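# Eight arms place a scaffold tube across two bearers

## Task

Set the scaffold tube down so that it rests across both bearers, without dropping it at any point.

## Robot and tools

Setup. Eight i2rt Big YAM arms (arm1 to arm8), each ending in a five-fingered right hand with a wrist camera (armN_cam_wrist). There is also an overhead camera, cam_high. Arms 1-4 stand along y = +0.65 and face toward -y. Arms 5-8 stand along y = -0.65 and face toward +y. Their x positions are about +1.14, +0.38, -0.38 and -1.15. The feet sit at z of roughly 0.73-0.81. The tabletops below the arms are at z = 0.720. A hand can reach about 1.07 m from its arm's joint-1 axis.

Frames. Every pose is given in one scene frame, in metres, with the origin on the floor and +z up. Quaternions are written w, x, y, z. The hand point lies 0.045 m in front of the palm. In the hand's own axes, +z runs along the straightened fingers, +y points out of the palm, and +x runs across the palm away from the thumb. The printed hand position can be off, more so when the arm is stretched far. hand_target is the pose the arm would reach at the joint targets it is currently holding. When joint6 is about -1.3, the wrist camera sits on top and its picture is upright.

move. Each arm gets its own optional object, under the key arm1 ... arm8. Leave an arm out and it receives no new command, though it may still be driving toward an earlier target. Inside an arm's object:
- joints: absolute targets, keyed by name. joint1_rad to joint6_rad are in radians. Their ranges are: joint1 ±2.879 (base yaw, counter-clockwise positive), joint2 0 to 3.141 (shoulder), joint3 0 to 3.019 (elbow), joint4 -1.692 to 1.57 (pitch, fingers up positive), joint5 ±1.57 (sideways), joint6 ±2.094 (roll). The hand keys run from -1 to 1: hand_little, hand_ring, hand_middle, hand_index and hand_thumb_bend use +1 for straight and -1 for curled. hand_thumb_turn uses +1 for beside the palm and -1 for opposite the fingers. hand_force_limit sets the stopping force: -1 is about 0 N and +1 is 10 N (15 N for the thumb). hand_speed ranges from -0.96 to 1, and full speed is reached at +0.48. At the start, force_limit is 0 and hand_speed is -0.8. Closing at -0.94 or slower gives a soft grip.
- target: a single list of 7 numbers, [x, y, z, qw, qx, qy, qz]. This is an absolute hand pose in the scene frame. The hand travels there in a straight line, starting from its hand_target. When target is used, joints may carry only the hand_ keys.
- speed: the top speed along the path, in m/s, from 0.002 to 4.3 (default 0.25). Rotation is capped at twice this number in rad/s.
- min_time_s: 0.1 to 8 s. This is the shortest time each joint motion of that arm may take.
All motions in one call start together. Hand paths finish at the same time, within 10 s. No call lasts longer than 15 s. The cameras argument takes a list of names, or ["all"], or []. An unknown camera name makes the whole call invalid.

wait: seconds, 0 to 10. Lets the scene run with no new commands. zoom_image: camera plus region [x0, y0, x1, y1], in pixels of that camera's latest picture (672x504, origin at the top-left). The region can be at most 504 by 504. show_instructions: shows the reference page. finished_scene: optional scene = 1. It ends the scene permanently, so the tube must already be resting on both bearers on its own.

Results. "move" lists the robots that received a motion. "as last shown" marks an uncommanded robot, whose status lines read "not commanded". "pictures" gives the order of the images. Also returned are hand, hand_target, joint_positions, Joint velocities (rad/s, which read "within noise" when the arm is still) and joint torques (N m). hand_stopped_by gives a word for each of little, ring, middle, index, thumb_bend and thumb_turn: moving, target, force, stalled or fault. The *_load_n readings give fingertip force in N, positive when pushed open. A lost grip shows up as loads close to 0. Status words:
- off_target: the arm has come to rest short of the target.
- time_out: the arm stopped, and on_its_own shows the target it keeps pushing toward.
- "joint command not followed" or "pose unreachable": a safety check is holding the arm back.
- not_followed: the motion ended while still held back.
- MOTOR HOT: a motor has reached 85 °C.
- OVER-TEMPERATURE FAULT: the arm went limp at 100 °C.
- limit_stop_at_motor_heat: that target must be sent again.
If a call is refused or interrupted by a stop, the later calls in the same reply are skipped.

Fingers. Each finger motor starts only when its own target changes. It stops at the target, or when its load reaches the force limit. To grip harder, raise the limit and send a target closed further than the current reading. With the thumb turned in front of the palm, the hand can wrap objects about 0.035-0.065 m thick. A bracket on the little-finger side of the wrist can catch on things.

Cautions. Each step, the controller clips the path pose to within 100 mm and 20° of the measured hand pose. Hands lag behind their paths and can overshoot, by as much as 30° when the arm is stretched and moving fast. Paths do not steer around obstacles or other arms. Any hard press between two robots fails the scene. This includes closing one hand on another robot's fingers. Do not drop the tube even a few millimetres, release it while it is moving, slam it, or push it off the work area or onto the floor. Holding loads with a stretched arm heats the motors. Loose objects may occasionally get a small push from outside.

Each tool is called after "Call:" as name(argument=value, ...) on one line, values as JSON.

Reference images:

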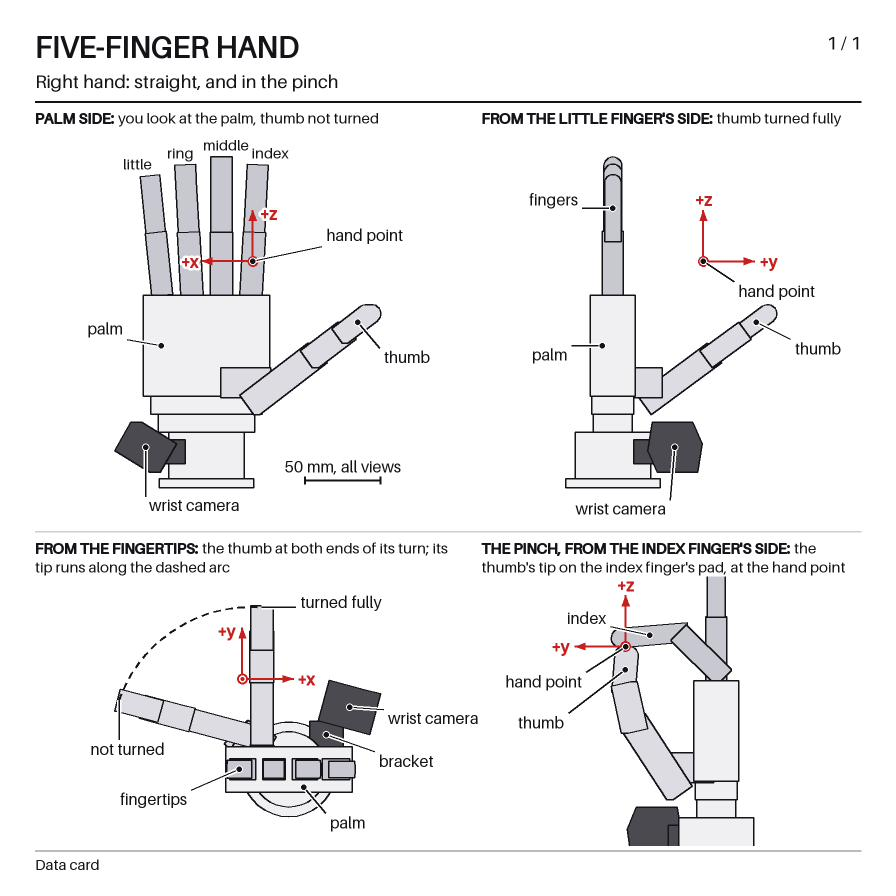

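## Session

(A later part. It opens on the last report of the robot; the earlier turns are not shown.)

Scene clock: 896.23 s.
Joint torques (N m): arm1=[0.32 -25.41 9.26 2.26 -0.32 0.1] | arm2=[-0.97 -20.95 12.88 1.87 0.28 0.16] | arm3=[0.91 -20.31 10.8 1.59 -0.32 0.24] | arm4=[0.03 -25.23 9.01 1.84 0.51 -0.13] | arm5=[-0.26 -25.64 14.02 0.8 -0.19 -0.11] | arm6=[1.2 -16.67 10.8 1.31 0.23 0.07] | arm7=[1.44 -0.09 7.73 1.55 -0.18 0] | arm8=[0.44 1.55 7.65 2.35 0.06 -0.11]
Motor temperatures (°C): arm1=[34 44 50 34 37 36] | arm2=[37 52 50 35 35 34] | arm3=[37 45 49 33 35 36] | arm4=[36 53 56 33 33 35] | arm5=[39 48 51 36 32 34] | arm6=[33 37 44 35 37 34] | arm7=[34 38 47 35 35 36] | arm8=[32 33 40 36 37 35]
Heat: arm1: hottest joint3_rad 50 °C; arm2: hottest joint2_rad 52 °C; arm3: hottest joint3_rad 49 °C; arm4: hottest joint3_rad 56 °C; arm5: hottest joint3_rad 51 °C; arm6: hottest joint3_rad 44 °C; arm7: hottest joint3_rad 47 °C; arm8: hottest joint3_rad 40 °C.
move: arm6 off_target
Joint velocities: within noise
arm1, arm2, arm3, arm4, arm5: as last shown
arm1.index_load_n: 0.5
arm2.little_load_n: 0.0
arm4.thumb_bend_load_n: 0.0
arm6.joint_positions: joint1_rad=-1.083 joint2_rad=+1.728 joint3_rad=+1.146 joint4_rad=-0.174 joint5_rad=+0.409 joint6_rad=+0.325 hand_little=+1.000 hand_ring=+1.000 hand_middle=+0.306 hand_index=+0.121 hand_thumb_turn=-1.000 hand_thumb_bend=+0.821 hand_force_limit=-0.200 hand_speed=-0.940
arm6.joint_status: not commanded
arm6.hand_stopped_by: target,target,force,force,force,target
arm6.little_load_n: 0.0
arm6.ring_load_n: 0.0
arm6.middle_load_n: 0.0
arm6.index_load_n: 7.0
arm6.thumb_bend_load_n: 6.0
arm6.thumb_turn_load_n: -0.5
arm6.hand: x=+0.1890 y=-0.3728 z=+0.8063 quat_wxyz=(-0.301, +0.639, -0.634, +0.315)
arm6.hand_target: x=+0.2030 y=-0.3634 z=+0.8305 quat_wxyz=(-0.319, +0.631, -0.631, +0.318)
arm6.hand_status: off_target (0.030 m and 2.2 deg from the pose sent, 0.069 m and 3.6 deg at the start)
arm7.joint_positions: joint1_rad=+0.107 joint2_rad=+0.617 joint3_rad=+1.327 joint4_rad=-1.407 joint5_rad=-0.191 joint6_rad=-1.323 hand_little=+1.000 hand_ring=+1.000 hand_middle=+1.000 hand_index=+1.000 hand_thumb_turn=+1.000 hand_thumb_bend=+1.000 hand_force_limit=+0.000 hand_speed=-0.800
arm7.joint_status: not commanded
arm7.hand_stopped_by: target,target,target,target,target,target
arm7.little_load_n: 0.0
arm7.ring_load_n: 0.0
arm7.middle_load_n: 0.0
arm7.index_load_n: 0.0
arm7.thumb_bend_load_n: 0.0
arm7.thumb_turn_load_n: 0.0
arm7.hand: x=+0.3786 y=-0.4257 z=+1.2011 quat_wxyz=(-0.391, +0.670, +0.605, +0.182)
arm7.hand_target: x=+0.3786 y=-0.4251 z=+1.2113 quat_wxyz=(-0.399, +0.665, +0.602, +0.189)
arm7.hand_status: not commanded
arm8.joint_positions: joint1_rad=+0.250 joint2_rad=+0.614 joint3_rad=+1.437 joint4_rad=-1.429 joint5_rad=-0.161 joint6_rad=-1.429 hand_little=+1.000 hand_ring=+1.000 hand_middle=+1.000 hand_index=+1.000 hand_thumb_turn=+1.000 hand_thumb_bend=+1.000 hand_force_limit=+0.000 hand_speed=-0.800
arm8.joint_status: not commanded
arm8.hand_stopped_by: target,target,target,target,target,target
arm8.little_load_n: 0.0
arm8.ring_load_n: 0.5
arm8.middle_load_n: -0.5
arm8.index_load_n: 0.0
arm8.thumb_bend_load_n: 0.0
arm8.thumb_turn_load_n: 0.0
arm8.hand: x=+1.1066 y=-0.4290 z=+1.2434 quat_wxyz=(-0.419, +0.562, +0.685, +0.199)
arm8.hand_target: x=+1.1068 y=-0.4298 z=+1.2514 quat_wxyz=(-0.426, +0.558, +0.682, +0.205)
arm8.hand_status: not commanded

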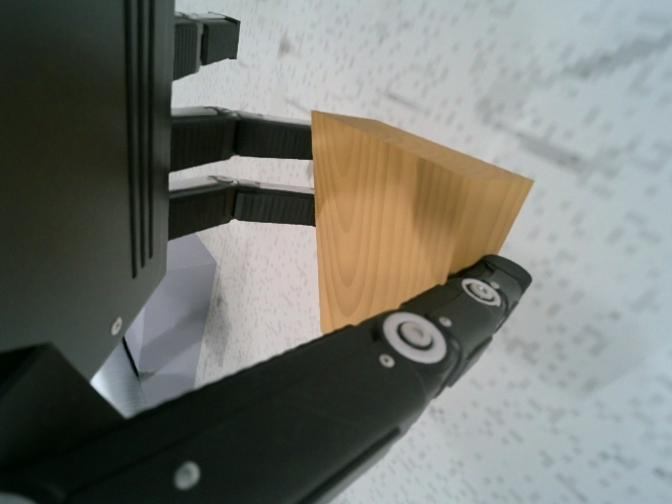

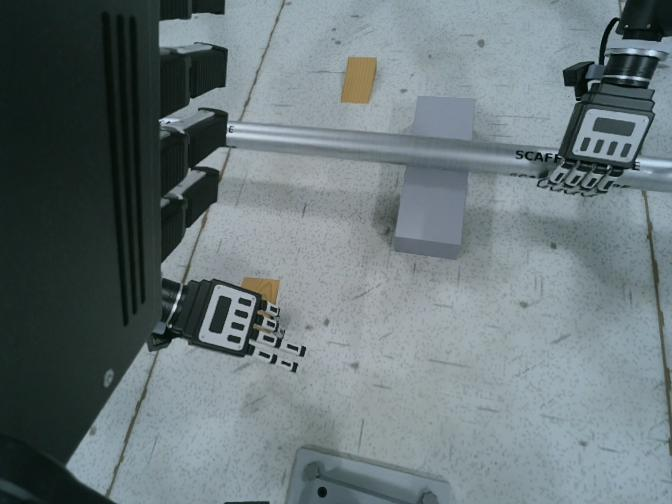

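Call:
move(arm6={"target": [0.25, -0.34, 0.93, 0.3182, -0.6317, 0.6317, -0.3182], "speed": 0.12, "joints": {"hand_force_limit": -0.6, "hand_middle": 0.2}}, cameras=["arm6_cam_wrist", "arm7_cam_wrist"])

Scene clock: 906.30 s.
Joint torques (N m): arm1=[-0.09 -25.58 9.24 2.37 -0.32 0.09] | arm2=[-0.97 -20.95 12.88 1.87 0.27 0.16] | arm3=[0.32 -19.84 10.65 1.65 -0.35 0.26] | arm4=[-0.44 -26.17 9.14 1.89 0.53 -0.11] | arm5=[-0.26 -25.76 13.85 0.83 -0.17 -0.11] | arm6=[0.38 -15.85 12.33 1.24 0.22 0.06] | arm7=[1.2 -0.32 7.66 1.5 -0.16 0.03] | arm8=[0.85 0.91 7.51 2.33 0.05 -0.12]
Motor temperatures (°C): arm1=[34 44 51 34 37 36] | arm2=[37 52 50 35 35 34] | arm3=[37 45 49 33 35 36] | arm4=[36 53 56 33 33 35] | arm5=[39 49 52 36 32 34] | arm6=[33 38 46 35 37 34] | arm7=[34 38 47 35 35 36] | arm8=[32 33 40 36 37 35]
Heat: arm1: hottest joint3_rad 51 °C; arm2: hottest joint2_rad 52 °C; arm3: hottest joint3_rad 49 °C; arm4: hottest joint3_rad 56 °C; arm5: hottest joint3_rad 52 °C; arm6: hottest joint3_rad 46 °C; arm7: hottest joint3_rad 47 °C; arm8: hottest joint3_rad 40 °C.
move: arm6 off_target
Joint velocities: within noise
arm1.joint_positions: joint1_rad=-0.328 joint2_rad=+2.190 joint3_rad=+1.770 joint4_rad=-0.339 joint5_rad=-0.271 joint6_rad=-0.196 hand_little=+0.120 hand_ring=+0.120 hand_middle=+0.120 hand_index=+0.120 hand_thumb_turn=-1.000 hand_thumb_bend=+0.840 hand_force_limit=+0.100 hand_speed=-0.920
arm1.joint_status: not commanded
arm1.hand_stopped_by: target,target,target,target,target,target
arm1.little_load_n: 0.0
arm1.ring_load_n: 0.0
arm1.middle_load_n: 0.0
arm1.index_load_n: 1.0
arm1.thumb_bend_load_n: 0.0
arm1.thumb_turn_load_n: 0.0
arm1.hand: x=+0.9361 y=-0.1099 z=+0.8242 quat_wxyz=(-0.017, -0.015, -0.914, +0.405)
arm1.hand_target: x=+0.9372 y=-0.1182 z=+0.8395 quat_wxyz=(-0.017, -0.015, -0.908, +0.418)
arm1.hand_status: not commanded
arm2.joint_positions: joint1_rad=+0.346 joint2_rad=+2.124 joint3_rad=+1.891 joint4_rad=-0.563 joint5_rad=+0.344 joint6_rad=+0.249 hand_little=+0.120 hand_ring=+0.120 hand_middle=+0.120 hand_index=+0.120 hand_thumb_turn=-1.000 hand_thumb_bend=+0.820 hand_force_limit=+0.100 hand_speed=-0.920
arm2.joint_status: not commanded
arm2.hand_stopped_by: target,target,target,target,target,target
arm2.little_load_n: 0.0
arm2.ring_load_n: 0.0
arm2.middle_load_n: 0.0
arm2.index_load_n: 0.0
arm2.thumb_bend_load_n: 0.0
arm2.thumb_turn_load_n: 0.0
arm2.hand: x=+0.6566 y=-0.1063 z=+0.8334 quat_wxyz=(+0.037, -0.010, -0.915, +0.403)
arm2.hand_target: x=+0.6545 y=-0.1149 z=+0.8484 quat_wxyz=(+0.033, -0.020, -0.909, +0.416)
arm2.hand_status: not commanded
arm3.joint_positions: joint1_rad=-0.415 joint2_rad=+2.066 joint3_rad=+1.642 joint4_rad=-0.354 joint5_rad=-0.287 joint6_rad=-0.275 hand_little=+0.160 hand_ring=+0.160 hand_middle=+0.160 hand_index=+0.160 hand_thumb_turn=-1.000 hand_thumb_bend=+0.800 hand_force_limit=+0.100 hand_speed=-0.920
arm3.joint_status: not commanded
arm3.hand_stopped_by: target,target,target,target,target,target
arm3.little_load_n: 0.0
arm3.ring_load_n: 0.0
arm3.middle_load_n: 0.0
arm3.index_load_n: 0.5
arm3.thumb_bend_load_n: 0.0
arm3.thumb_turn_load_n: 0.0
arm3.hand: x=-0.6004 y=-0.0626 z=+0.8225 quat_wxyz=(+0.003, +0.004, -0.913, +0.409)
arm3.hand_target: x=-0.5959 y=-0.0696 z=+0.8293 quat_wxyz=(+0.000, +0.005, -0.910, +0.414)
arm3.hand_status: not commanded
arm4.joint_positions: joint1_rad=+0.380 joint2_rad=+2.057 joint3_rad=+1.666 joint4_rad=-0.436 joint5_rad=+0.349 joint6_rad=+0.261 hand_little=+0.120 hand_ring=+0.120 hand_middle=+0.120 hand_index=+0.120 hand_thumb_turn=-1.000 hand_thumb_bend=+0.840 hand_force_limit=+0.100 hand_speed=-0.920
arm4.joint_status: not commanded
arm4.hand_stopped_by: target,target,target,target,target,target
arm4.little_load_n: 0.5
arm4.ring_load_n: 0.0
arm4.middle_load_n: 0.0
arm4.index_load_n: 0.0
arm4.thumb_bend_load_n: 0.0
arm4.thumb_turn_load_n: 0.0
arm4.hand: x=-0.8843 y=-0.0621 z=+0.8301 quat_wxyz=(+0.042, -0.003, -0.919, +0.391)
arm4.hand_target: x=-0.8861 y=-0.0729 z=+0.8478 quat_wxyz=(+0.040, -0.010, -0.912, +0.407)
arm4.hand_status: not commanded
arm5, arm7, arm8: as last shown
arm6.joint_positions: joint1_rad=-1.083 joint2_rad=+1.740 joint3_rad=+1.464 joint4_rad=-0.464 joint5_rad=+0.406 joint6_rad=+0.325 hand_little=+1.000 hand_ring=+1.000 hand_middle=+0.200 hand_index=+0.121 hand_thumb_turn=-1.000 hand_thumb_bend=+0.821 hand_force_limit=-0.600 hand_speed=-0.940
arm6.joint_status: all done
arm6.hand_stopped_by: target,target,target,force,force,target
arm6.little_load_n: 0.0
arm6.ring_load_n: 0.0
arm6.middle_load_n: 0.0
arm6.index_load_n: 7.0
arm6.thumb_bend_load_n: 6.0
arm6.thumb_turn_load_n: -0.5
arm6.hand: x=+0.2365 y=-0.3451 z=+0.9144 quat_wxyz=(-0.309, +0.636, -0.633, +0.316)
arm6.hand_target: x=+0.2492 y=-0.3405 z=+0.9300 quat_wxyz=(-0.318, +0.631, -0.631, +0.318)
arm6.hand_status: off_target (0.021 m and 1.2 deg from the pose sent, 0.142 m and 2.2 deg at the start)
arm8.ring_load_n: 0.0
arm8.middle_load_n: 0.0

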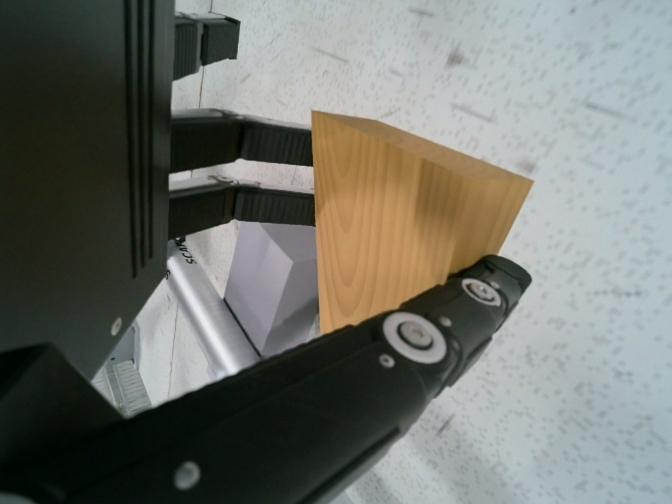

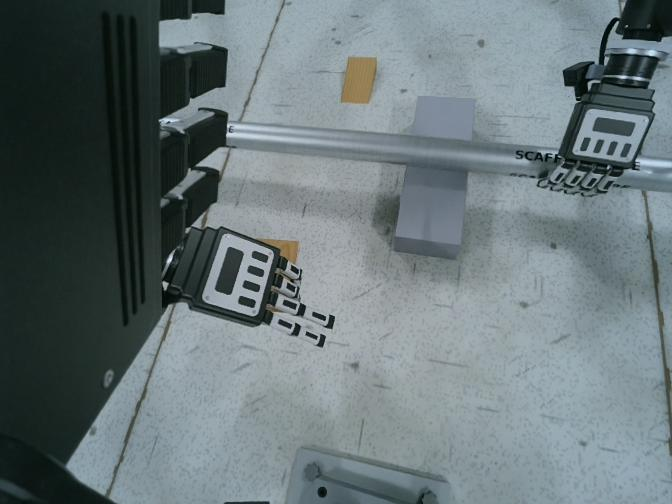

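Call:
move(arm6={"target": [0.455, -0.215, 0.945, 0.3182, -0.6317, 0.6317, -0.3182], "speed": 0.12}, cameras=["arm6_cam_wrist", "arm7_cam_wrist"])

Scene clock: 911.67 s.
Joint torques (N m): arm1=[0.26 -25.35 9.36 2.33 -0.33 0.1] | arm2=[-0.97 -20.95 12.88 1.87 0.28 0.16] | arm3=[0.62 -19.96 10.67 1.68 -0.38 0.22] | arm4=[-0.62 -25.99 8.99 1.87 0.54 -0.1] | arm5=[-0.73 -25.52 13.94 0.76 -0.15 -0.09] | arm6=[1.38 -26.52 12.57 1.36 0.16 -0.05] | arm7=[1.55 -0.32 7.68 1.51 -0.18 0.03] | arm8=[0.73 0.91 7.49 2.28 0.05 -0.11]
Motor temperatures (°C): arm1=[34 44 51 34 37 36] | arm2=[37 52 50 35 35 34] | arm3=[37 45 49 33 35 35] | arm4=[36 53 56 33 33 35] | arm5=[39 49 52 36 32 34] | arm6=[33 38 47 35 37 34] | arm7=[34 38 47 35 35 36] | arm8=[32 33 40 36 37 35]
Heat: arm1: hottest joint3_rad 51 °C; arm2: hottest joint2_rad 52 °C; arm3: hottest joint3_rad 49 °C; arm4: hottest joint3_rad 56 °C; arm5: hottest joint3_rad 52 °C; arm6: hottest joint3_rad 47 °C; arm7: hottest joint3_rad 47 °C; arm8: hottest joint3_rad 40 °C.
move: arm6 off_target
Joint velocities: within noise
arm1, arm2, arm3, arm4, arm7, arm8: as last shown
arm2.index_load_n: -0.5
arm4.little_load_n: 0.0
arm4.thumb_bend_load_n: -0.5
arm5.joint_positions: joint1_rad=-1.343 joint2_rad=+2.564 joint3_rad=+2.640 joint4_rad=-0.702 joint5_rad=+0.039 joint6_rad=+0.172 hand_little=+1.000 hand_ring=+1.000 hand_middle=+0.400 hand_index=+0.400 hand_thumb_turn=-1.000 hand_thumb_bend=+0.990 hand_force_limit=+0.000 hand_speed=+0.000
arm5.joint_status: not commanded
arm5.hand_stopped_by: target,target,target,target,target,target
arm5.little_load_n: 0.0
arm5.ring_load_n: 0.0
arm5.middle_load_n: 0.0
arm5.index_load_n: 0.0
arm5.thumb_bend_load_n: 0.0
arm5.thumb_turn_load_n: 0.0
arm5.hand: x=-0.2459 y=-0.3724 z=+0.8568 quat_wxyz=(-0.375, +0.654, -0.606, +0.253)
arm5.hand_target: x=-0.2389 y=-0.3803 z=+0.8601 quat_wxyz=(-0.377, +0.654, -0.603, +0.259)
arm5.hand_status: not commanded
arm6.joint_positions: joint1_rad=-1.083 joint2_rad=+2.581 joint3_rad=+2.876 joint4_rad=-0.909 joint5_rad=+0.404 joint6_rad=+0.314 hand_little=+1.000 hand_ring=+1.000 hand_middle=+0.200 hand_index=+0.121 hand_thumb_turn=-1.000 hand_thumb_bend=+0.821 hand_force_limit=-0.600 hand_speed=-0.940
arm6.joint_status: not commanded
arm6.hand_stopped_by: target,target,target,force,force,target
arm6.little_load_n: 0.0
arm6.ring_load_n: 0.0
arm6.middle_load_n: 0.0
arm6.index_load_n: 7.0
arm6.thumb_bend_load_n: 6.0
arm6.thumb_turn_load_n: 0.0
arm6.hand: x=+0.4539 y=-0.2229 z=+0.9371 quat_wxyz=(-0.361, +0.611, -0.621, +0.332)
arm6.hand_target: x=+0.4535 y=-0.2160 z=+0.9442 quat_wxyz=(-0.369, +0.613, -0.613, +0.334)
arm6.hand_status: off_target (0.011 m and 5.8 deg from the pose sent, 0.256 m and 1.2 deg at the start; a joint's target at an end of its range on 25 of 93 steps)

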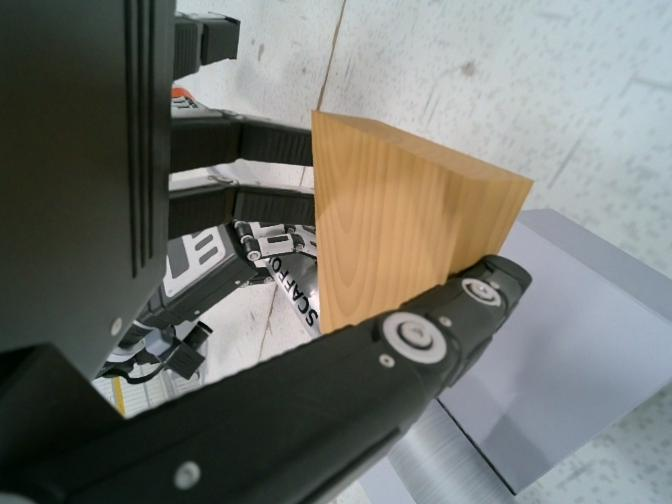

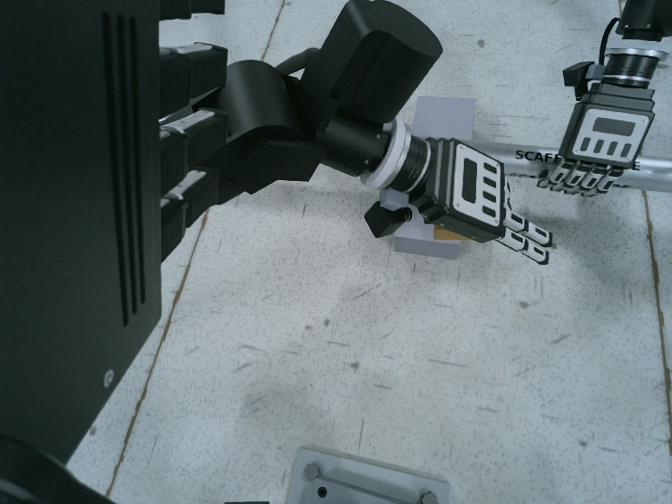

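Call:
move(arm6={"target": [0.460, -0.222, 0.865, 0.3182, -0.6317, 0.6317, -0.3182], "speed": 0.08}, cameras=["arm6_cam_wrist", "arm7_cam_wrist", "cam_high"])

Scene clock: 915.97 s.
Joint torques (N m): arm1=[0.15 -25.47 9.29 2.35 -0.34 0.1] | arm2=[-0.97 -21.01 12.88 1.87 0.27 0.16] | arm3=[1.61 -19.96 10.66 1.83 -0.36 0.27] | arm4=[-0.15 -26.46 8.9 1.89 0.56 -0.18] | arm5=[-0.56 -25.7 13.87 0.72 -0.2 -0.06] | arm6=[0.73 -27.11 12.72 1.28 0.18 0.11] | arm7=[1.26 -0.09 7.62 1.44 -0.17 0.04] | arm8=[0.5 1.08 7.58 2.48 0 -0.13]
Motor temperatures (°C): arm1=[34 44 51 34 37 36] | arm2=[37 52 50 35 35 34] | arm3=[37 45 49 33 35 35] | arm4=[36 53 56 33 33 35] | arm5=[39 49 52 36 32 34] | arm6=[33 38 47 35 37 34] | arm7=[34 38 47 35 35 36] | arm8=[32 33 40 36 37 35]
Heat: arm1: hottest joint3_rad 51 °C; arm2: hottest joint2_rad 52 °C; arm3: hottest joint3_rad 49 °C; arm4: hottest joint3_rad 56 °C; arm5: hottest joint3_rad 52 °C; arm6: hottest joint3_rad 47 °C; arm7: hottest joint3_rad 47 °C; arm8: hottest joint3_rad 40 °C.
move: arm6 off_target
Joint velocities: within noise
arm1, arm2, arm3, arm4, arm5, arm7, arm8: as last shown
arm1.index_load_n: 0.5
arm2.index_load_n: 0.0
arm4.thumb_bend_load_n: 0.0
arm5.ring_load_n: 0.5
arm6.joint_positions: joint1_rad=-1.083 joint2_rad=+2.671 joint3_rad=+2.876 joint4_rad=-0.920 joint5_rad=+0.404 joint6_rad=+0.314 hand_little=+1.000 hand_ring=+1.000 hand_middle=+0.200 hand_index=+0.121 hand_thumb_turn=-1.000 hand_thumb_bend=+0.821 hand_force_limit=-0.600 hand_speed=-0.940
arm6.joint_status: not commanded
arm6.hand_stopped_by: target,target,target,force,force,target
arm6.little_load_n: 0.0
arm6.ring_load_n: 0.0
arm6.middle_load_n: 0.0
arm6.index_load_n: 7.0
arm6.thumb_bend_load_n: 6.0
arm6.thumb_turn_load_n: 0.0
arm6.hand: x=+0.4543 y=-0.2227 z=+0.8522 quat_wxyz=(-0.318, +0.634, -0.628, +0.320)
arm6.hand_target: x=+0.4588 y=-0.2227 z=+0.8649 quat_wxyz=(-0.330, +0.627, -0.628, +0.322)
arm6.hand_status: off_target (0.014 m and 0.5 deg from the pose sent, 0.072 m and 5.8 deg at the start; a joint's target at an end of its range on 21 of 47 steps)

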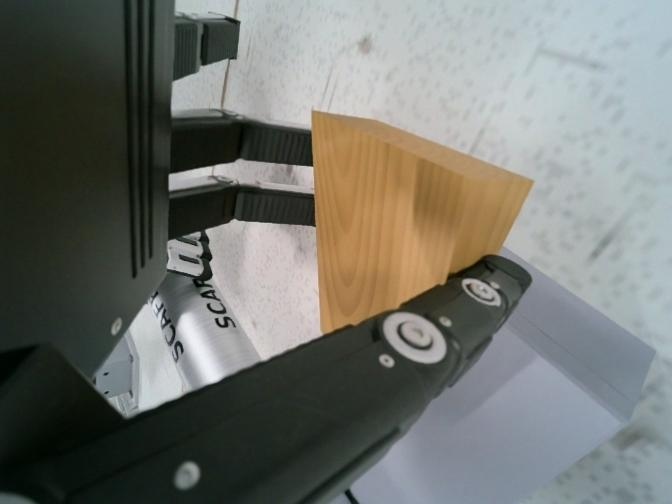

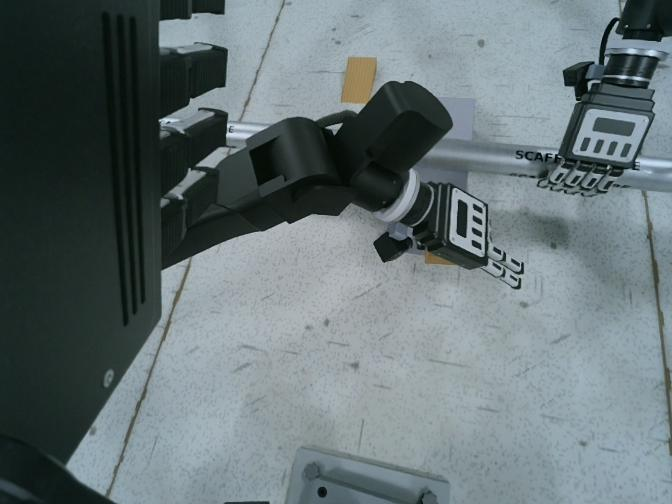

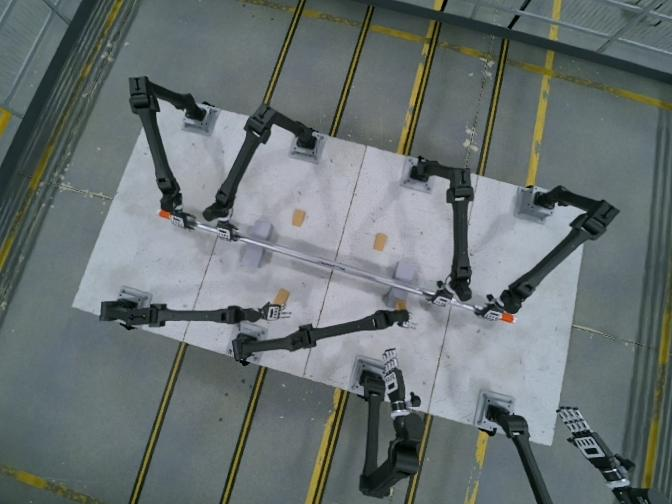

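Call:
zoom_image(camera="arm7_cam_wrist", region=[360, 120, 560, 300])

Scaled by 2.520.

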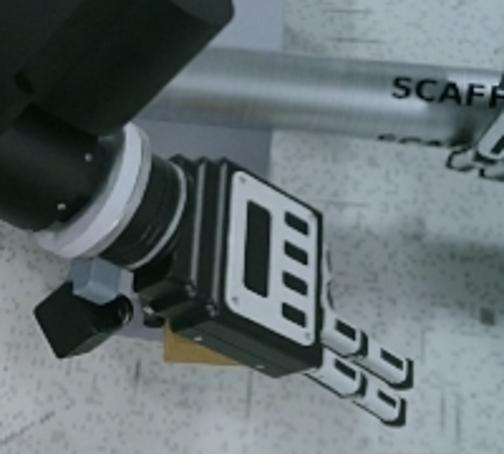

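Call:
zoom_image(camera="arm7_cam_wrist", region=[400, 200, 500, 280])

Call:
zoom_image(camera="cam_high", region=[350, 240, 480, 340])

Scaled by 5.040.

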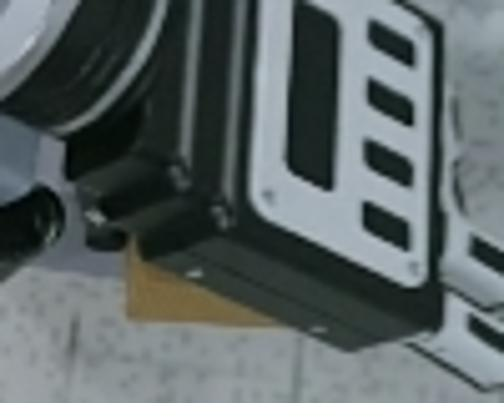

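Scaled by 3.877.

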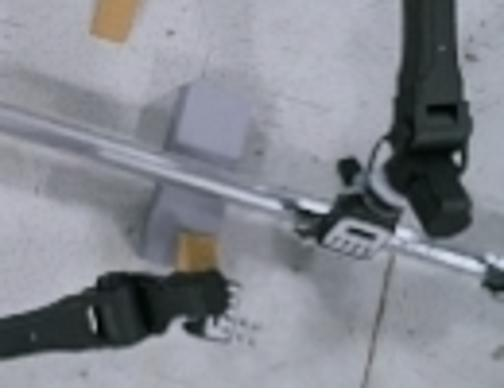

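Call:
zoom_image(camera="cam_high", region=[375, 255, 425, 320])

Scaled by 7.754.

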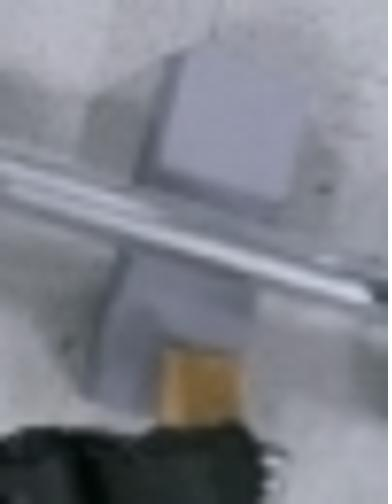

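Call:
move(arm6={"target": [0.448, -0.180, 0.868, 0.3182, -0.6317, 0.6317, -0.3182], "speed": 0.06}, cameras=["arm6_cam_wrist", "arm7_cam_wrist", "cam_high"])

Call:
zoom_image(camera="cam_high", region=[375, 255, 425, 320])

Call:
zoom_image(camera="arm7_cam_wrist", region=[380, 120, 540, 270])

Scene clock: 946.73 s.
Joint torques (N m): arm1=[0.09 -25.35 9.25 2.33 -0.33 0.12] | arm2=[-0.97 -20.95 12.88 1.88 0.27 0.16] | arm3=[0.91 -20.19 10.78 1.74 -0.34 0.24] | arm4=[-0.09 -26.4 8.8 1.78 0.5 -0.11] | arm5=[0.03 -25.88 13.94 0.72 -0.2 -0.07] | arm6=[0.38 -26.46 12.74 2.56 0.51 0.25] | arm7=[1.14 0.09 7.58 1.54 -0.17 0.01] | arm8=[0.97 1.03 7.46 2.36 0.03 -0.09]
Motor temperatures (°C): arm1=[34 44 51 34 37 36] | arm2=[37 52 50 35 35 34] | arm3=[37 45 49 33 35 35] | arm4=[36 54 56 33 33 35] | arm5=[39 50 53 36 32 34] | arm6=[33 41 48 35 37 34] | arm7=[34 38 47 35 35 36] | arm8=[32 33 41 36 37 35]
Heat: arm1: hottest joint3_rad 51 °C; arm2: hottest joint2_rad 52 °C; arm3: hottest joint3_rad 49 °C; arm4: hottest joint3_rad 56 °C; arm5: hottest joint3_rad 53 °C; arm6: hottest joint3_rad 48 °C; arm7: hottest joint3_rad 47 °C; arm8: hottest joint3_rad 41 °C.
move: arm6 off_target
Joint velocities: within noise
arm1, arm2, arm3, arm4, arm5, arm7, arm8: as last shown
arm1.index_load_n: 1.0
arm4.little_load_n: 0.5
arm5.ring_load_n: 0.0
arm5.thumb_bend_load_n: -0.5
arm6.joint_positions: joint1_rad=-1.035 joint2_rad=+2.671 joint3_rad=+2.876 joint4_rad=-0.915 joint5_rad=+0.429 joint6_rad=+0.316 hand_little=+1.000 hand_ring=+1.000 hand_middle=+0.200 hand_index=+0.121 hand_thumb_turn=-1.000 hand_thumb_bend=+0.821 hand_force_limit=-0.600 hand_speed=-0.940
arm6.joint_status: not commanded
arm6.hand_stopped_by: target,target,target,force,force,target
arm6.little_load_n: 0.0
arm6.ring_load_n: 0.0
arm6.middle_load_n: 0.0
arm6.index_load_n: 7.0
arm6.thumb_bend_load_n: 6.0
arm6.thumb_turn_load_n: -0.5
arm6.hand: x=+0.4353 y=-0.1867 z=+0.8536 quat_wxyz=(-0.323, +0.643, -0.615, +0.322)
arm6.hand_target: x=+0.4454 y=-0.1819 z=+0.8677 quat_wxyz=(-0.347, +0.625, -0.618, +0.327)
arm6.hand_status: off_target (0.020 m and 2.4 deg from the pose sent, 0.046 m and 0.5 deg at the start; a joint's target at an end of its range on 39 of 43 steps)
arm8.little_load_n: -0.5

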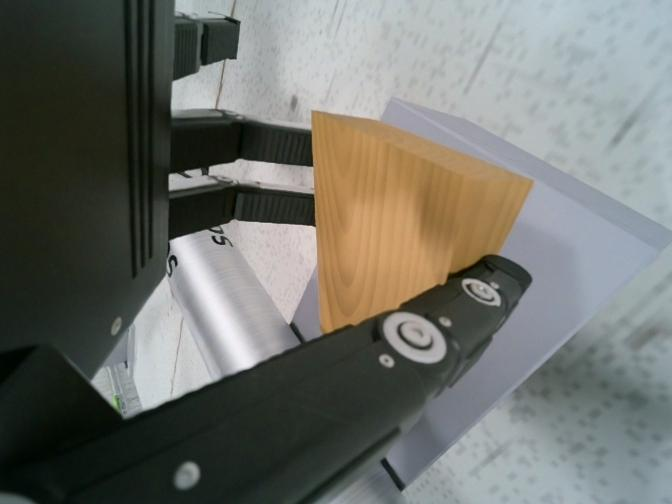

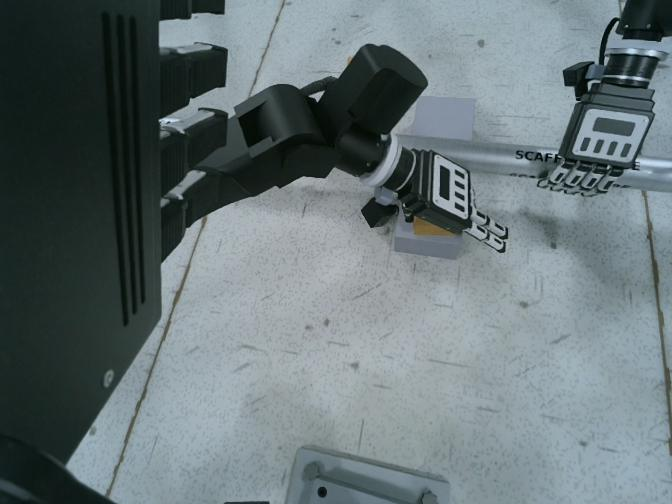

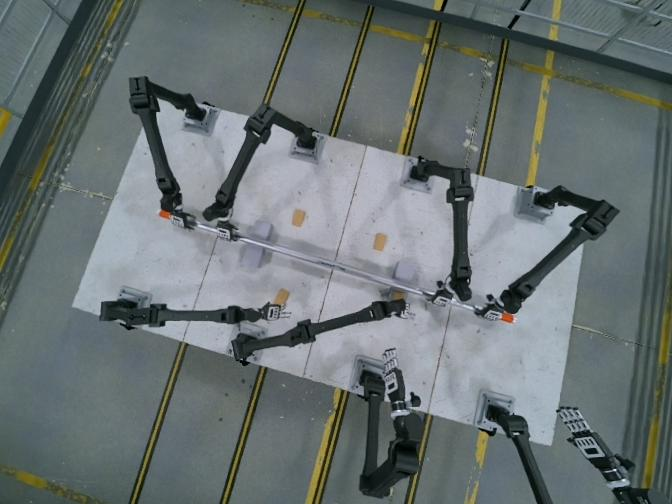

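Scaled by 7.754.

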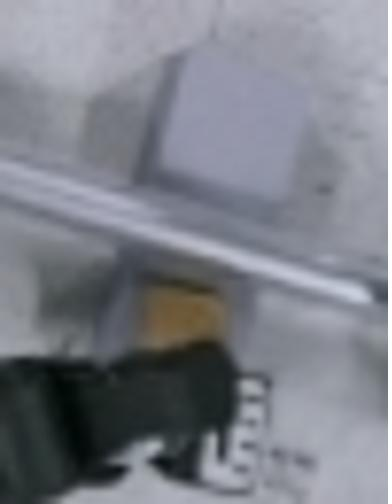

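Scaled by 3.150.

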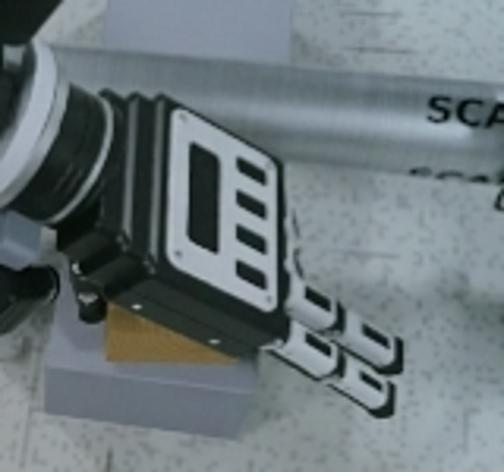

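Call:
move(arm6={"target": [0.442, -0.182, 0.848, 0.3182, -0.6317, 0.6317, -0.3182], "speed": 0.04}, cameras=["arm6_cam_wrist", "arm7_cam_wrist"])

Call:
zoom_image(camera="arm7_cam_wrist", region=[380, 120, 540, 270])

Scene clock: 953.63 s.
Joint torques (N m): arm1=[0.15 -25.47 9.29 2.29 -0.35 0.11] | arm2=[-0.97 -20.95 12.88 1.87 0.27 0.16] | arm3=[0.44 -19.96 10.58 1.63 -0.37 0.27] | arm4=[-0.44 -25.41 8.96 1.73 0.57 -0.12] | arm5=[-0.44 -25.23 13.98 0.8 -0.18 -0.11] | arm6=[1.2 -26.75 12.63 1.4 0.41 0.18] | arm7=[0.97 0.5 7.58 1.42 -0.16 0.01] | arm8=[0.44 0.73 7.51 2.36 0.05 -0.08]
Motor temperatures (°C): arm1=[34 45 51 34 37 36] | arm2=[37 52 50 35 35 34] | arm3=[37 45 49 33 35 35] | arm4=[36 54 56 33 33 35] | arm5=[39 50 53 36 32 34] | arm6=[33 42 49 35 37 34] | arm7=[34 38 47 35 35 36] | arm8=[32 33 41 36 37 35]
Heat: arm1: hottest joint3_rad 51 °C; arm2: hottest joint2_rad 52 °C; arm3: hottest joint3_rad 49 °C; arm4: hottest joint3_rad 56 °C; arm5: hottest joint3_rad 53 °C; arm6: hottest joint3_rad 49 °C; arm7: hottest joint3_rad 47 °C; arm8: hottest joint3_rad 41 °C.
move: arm6 done
Joint velocities: within noise
arm1, arm2, arm3, arm4, arm5, arm7, arm8: as last shown
arm1.index_load_n: 0.5
arm2.index_load_n: 0.5
arm4.little_load_n: 0.0
arm5.thumb_bend_load_n: 0.0
arm6.joint_positions: joint1_rad=-1.035 joint2_rad=+2.685 joint3_rad=+2.876 joint4_rad=-0.909 joint5_rad=+0.435 joint6_rad=+0.339 hand_little=+1.000 hand_ring=+1.000 hand_middle=+0.200 hand_index=+0.121 hand_thumb_turn=-1.000 hand_thumb_bend=+0.821 hand_force_limit=-0.600 hand_speed=-0.940
arm6.joint_status: not commanded
arm6.hand_stopped_by: target,target,target,force,force,target
arm6.little_load_n: 0.0
arm6.ring_load_n: 0.0
arm6.middle_load_n: 0.0
arm6.index_load_n: 7.0
arm6.thumb_bend_load_n: 6.0
arm6.thumb_turn_load_n: -0.5
arm6.hand: x=+0.4371 y=-0.1859 z=+0.8428 quat_wxyz=(-0.322, +0.636, -0.624, +0.320)
arm6.hand_target: x=+0.4407 y=-0.1828 z=+0.8477 quat_wxyz=(-0.332, +0.627, -0.627, +0.321)
arm6.hand_status: done (0.008 m and 1.2 deg from the pose sent, 0.010 m and 2.4 deg at the start; a joint's target at an end of its range on 28 of 41 steps)
arm8.little_load_n: 0.0

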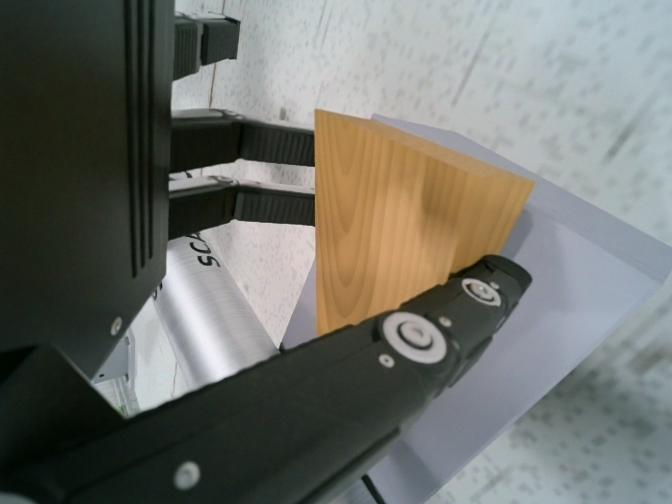

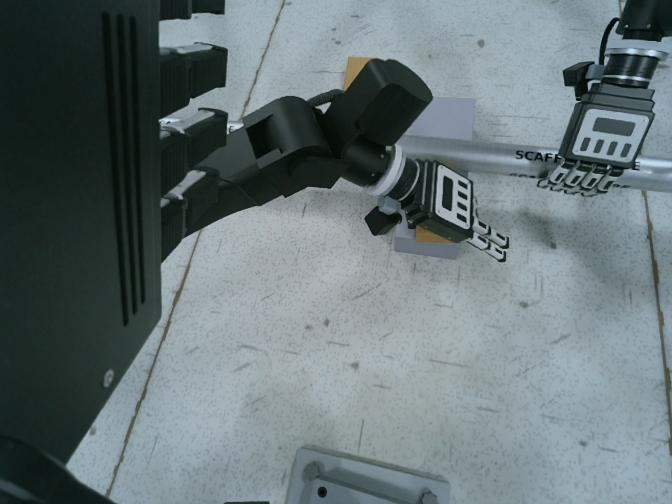

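Scaled by 3.150.

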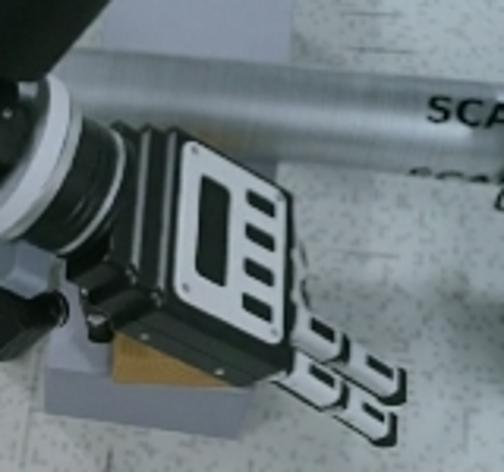

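Call:
move(arm6={"target": [0.442, -0.178, 0.835, 0.3182, -0.6317, 0.6317, -0.3182], "speed": 0.04}, cameras=["arm6_cam_wrist", "arm7_cam_wrist", "cam_high"])

Call:
zoom_image(camera="arm7_cam_wrist", region=[380, 120, 540, 270])

Call:
zoom_image(camera="cam_high", region=[375, 255, 425, 320])

Scene clock: 960.37 s.
Joint torques (N m): arm1=[0.15 -25.47 9.26 2.33 -0.33 0.08] | arm2=[-0.97 -20.95 12.89 1.88 0.28 0.16] | arm3=[0.5 -19.55 10.74 1.73 -0.36 0.25] | arm4=[-0.91 -24.64 8.83 1.92 0.52 -0.07] | arm5=[-0.32 -25.41 13.96 0.79 -0.19 -0.09] | arm6=[1.03 -25.76 12.41 1.92 0.41 0.22] | arm7=[1.32 -0.15 7.65 1.42 -0.19 0.03] | arm8=[0.67 0.79 7.46 2.37 0.04 -0.1]
Motor temperatures (°C): arm1=[34 45 51 34 37 36] | arm2=[37 52 50 35 35 34] | arm3=[37 45 49 33 35 35] | arm4=[36 54 56 33 33 35] | arm5=[38 51 53 36 32 34] | arm6=[33 42 49 35 37 34] | arm7=[34 38 47 35 35 36] | arm8=[32 33 41 36 37 35]
Heat: arm1: hottest joint3_rad 51 °C; arm2: hottest joint2_rad 52 °C; arm3: hottest joint3_rad 49 °C; arm4: hottest joint3_rad 56 °C; arm5: hottest joint3_rad 53 °C; arm6: hottest joint3_rad 49 °C; arm7: hottest joint3_rad 47 °C; arm8: hottest joint3_rad 41 °C.
move: arm6 off_target
Joint velocities: within noise
arm1, arm2, arm3, arm4, arm5, arm7, arm8: as last shown
arm1.little_load_n: -0.5
arm1.index_load_n: 1.0
arm2.index_load_n: 0.0
arm6.joint_positions: joint1_rad=-1.035 joint2_rad=+2.690 joint3_rad=+2.881 joint4_rad=-0.908 joint5_rad=+0.439 joint6_rad=+0.351 hand_little=+1.000 hand_ring=+1.000 hand_middle=+0.200 hand_index=+0.121 hand_thumb_turn=-1.000 hand_thumb_bend=+0.821 hand_force_limit=-0.600 hand_speed=-0.940
arm6.joint_status: not commanded
arm6.hand_stopped_by: target,target,target,force,force,target
arm6.little_load_n: -0.5
arm6.ring_load_n: 0.0
arm6.middle_load_n: 0.0
arm6.index_load_n: 6.5
arm6.thumb_bend_load_n: 6.0
arm6.thumb_turn_load_n: -0.5
arm6.hand: x=+0.4384 y=-0.1855 z=+0.8415 quat_wxyz=(-0.324, +0.631, -0.628, +0.320)
arm6.hand_target: x=+0.4410 y=-0.1782 z=+0.8351 quat_wxyz=(-0.332, +0.625, -0.630, +0.320)
arm6.hand_status: off_target (0.011 m and 0.8 deg from the pose sent, 0.012 m and 1.2 deg at the start; a joint's target at an end of its range on 21 of 29 steps)

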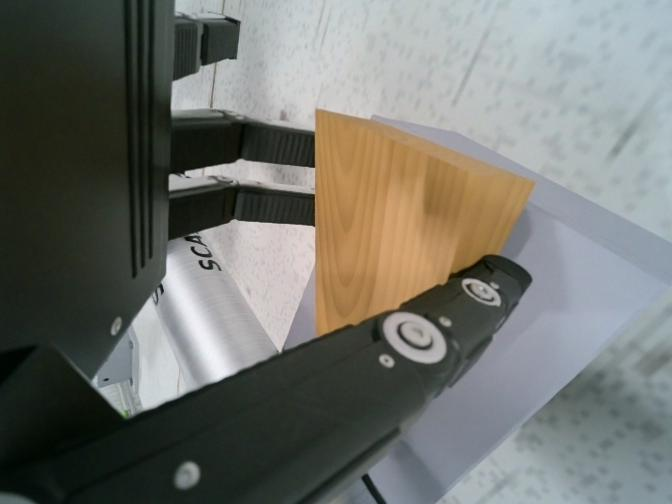

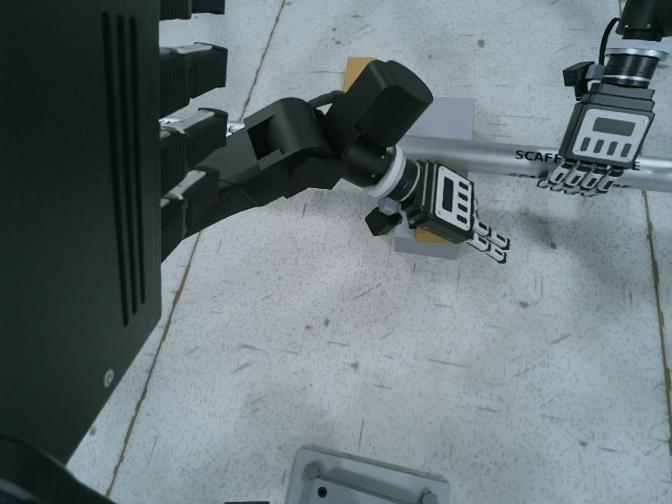

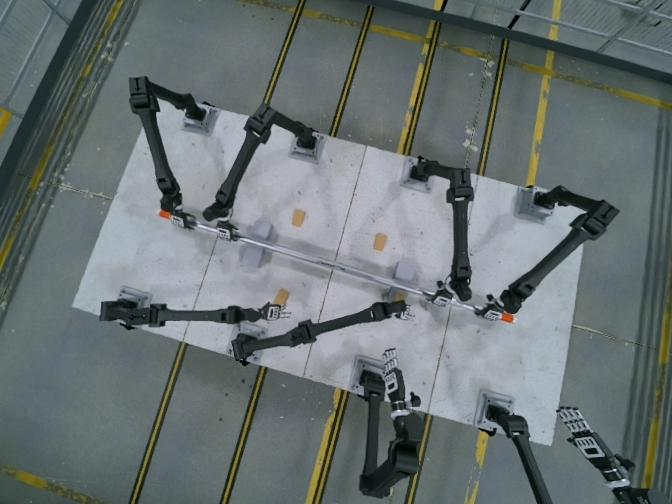

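Scaled by 3.150.

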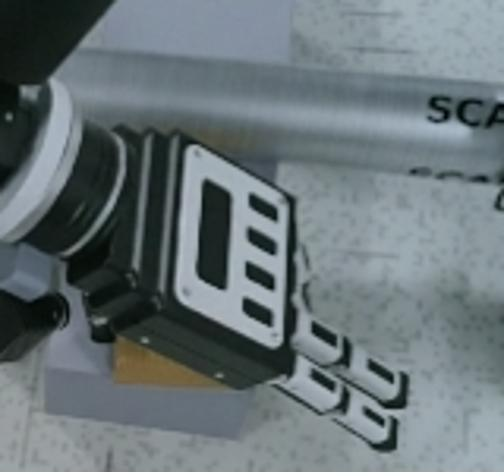

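Scaled by 7.754.

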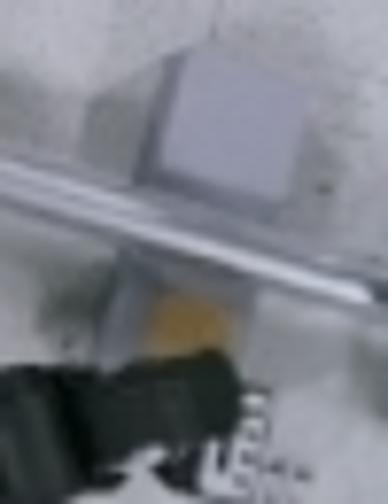

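Call:
move(arm6={"target": [0.440, -0.170, 0.828, 0.3182, -0.6317, 0.6317, -0.3182], "speed": 0.05}, cameras=["arm6_cam_wrist", "arm7_cam_wrist", "cam_high"])

Call:
zoom_image(camera="cam_high", region=[375, 255, 425, 320])

Scene clock: 963.80 s.
Joint torques (N m): arm1=[0.44 -25.52 9.33 2.33 -0.33 0.08] | arm2=[-0.97 -20.95 12.88 1.88 0.27 0.16] | arm3=[0.62 -19.78 10.67 1.78 -0.41 0.26] | arm4=[-0.21 -26.58 8.81 1.85 0.52 -0.1] | arm5=[-0.56 -25.58 13.89 0.76 -0.19 -0.07] | arm6=[1.49 -24.64 12.08 2.43 0.34 0.19] | arm7=[1.14 -0.26 7.73 1.42 -0.19 0.02] | arm8=[0.56 1.26 7.5 2.28 0.04 -0.11]
Motor temperatures (°C): arm1=[34 45 51 34 37 36] | arm2=[37 52 50 35 35 34] | arm3=[37 45 49 33 35 35] | arm4=[36 54 56 33 33 35] | arm5=[38 51 53 36 32 34] | arm6=[33 42 49 35 37 34] | arm7=[34 38 47 35 35 36] | arm8=[32 33 41 36 37 35]
Heat: arm1: hottest joint3_rad 51 °C; arm2: hottest joint2_rad 52 °C; arm3: hottest joint3_rad 49 °C; arm4: hottest joint3_rad 56 °C; arm5: hottest joint3_rad 53 °C; arm6: hottest joint3_rad 49 °C; arm7: hottest joint3_rad 47 °C; arm8: hottest joint3_rad 41 °C.
move: arm6 off_target
Joint velocities: within noise
arm1, arm2, arm3, arm4, arm5, arm7, arm8: as last shown
arm1.little_load_n: 0.0
arm1.index_load_n: 0.5
arm5.middle_load_n: -0.5
arm6.joint_positions: joint1_rad=-1.032 joint2_rad=+2.694 joint3_rad=+2.885 joint4_rad=-0.908 joint5_rad=+0.448 joint6_rad=+0.351 hand_little=+1.000 hand_ring=+1.000 hand_middle=+0.200 hand_index=+0.121 hand_thumb_turn=-1.000 hand_thumb_bend=+0.821 hand_force_limit=-0.600 hand_speed=-0.940
arm6.joint_status: not commanded
arm6.hand_stopped_by: target,target,target,force,force,target
arm6.little_load_n: 0.0
arm6.ring_load_n: 0.0
arm6.middle_load_n: 0.0
arm6.index_load_n: 6.5
arm6.thumb_bend_load_n: 6.0
arm6.thumb_turn_load_n: -0.5
arm6.hand: x=+0.4385 y=-0.1850 z=+0.8411 quat_wxyz=(-0.323, +0.630, -0.628, +0.324)
arm6.hand_target: x=+0.4381 y=-0.1714 z=+0.8281 quat_wxyz=(-0.331, +0.628, -0.627, +0.321)
arm6.hand_status: off_target (0.020 m and 1.0 deg from the pose sent, 0.021 m and 0.8 deg at the start; a joint's target at an end of its range on 22 of 29 steps)

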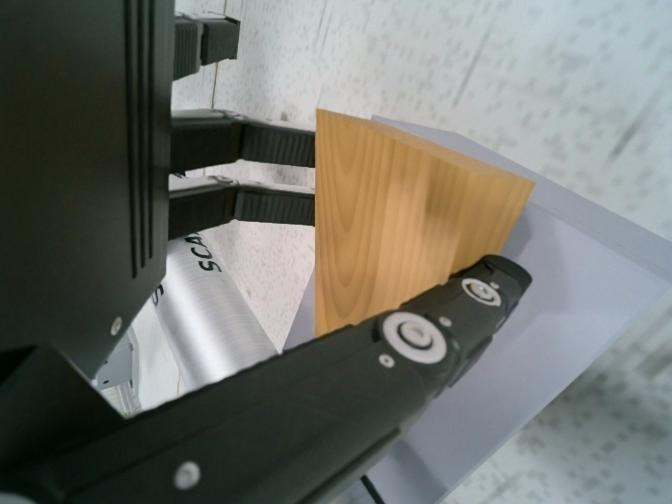

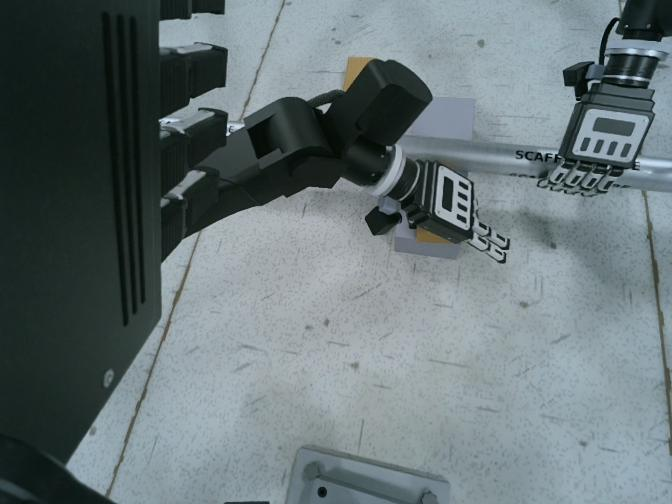

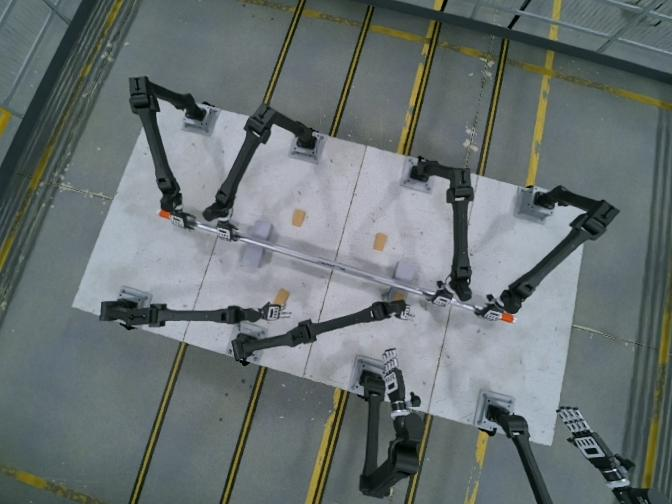

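Scaled by 7.754.

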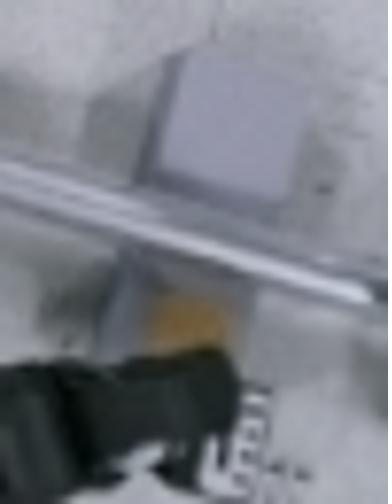

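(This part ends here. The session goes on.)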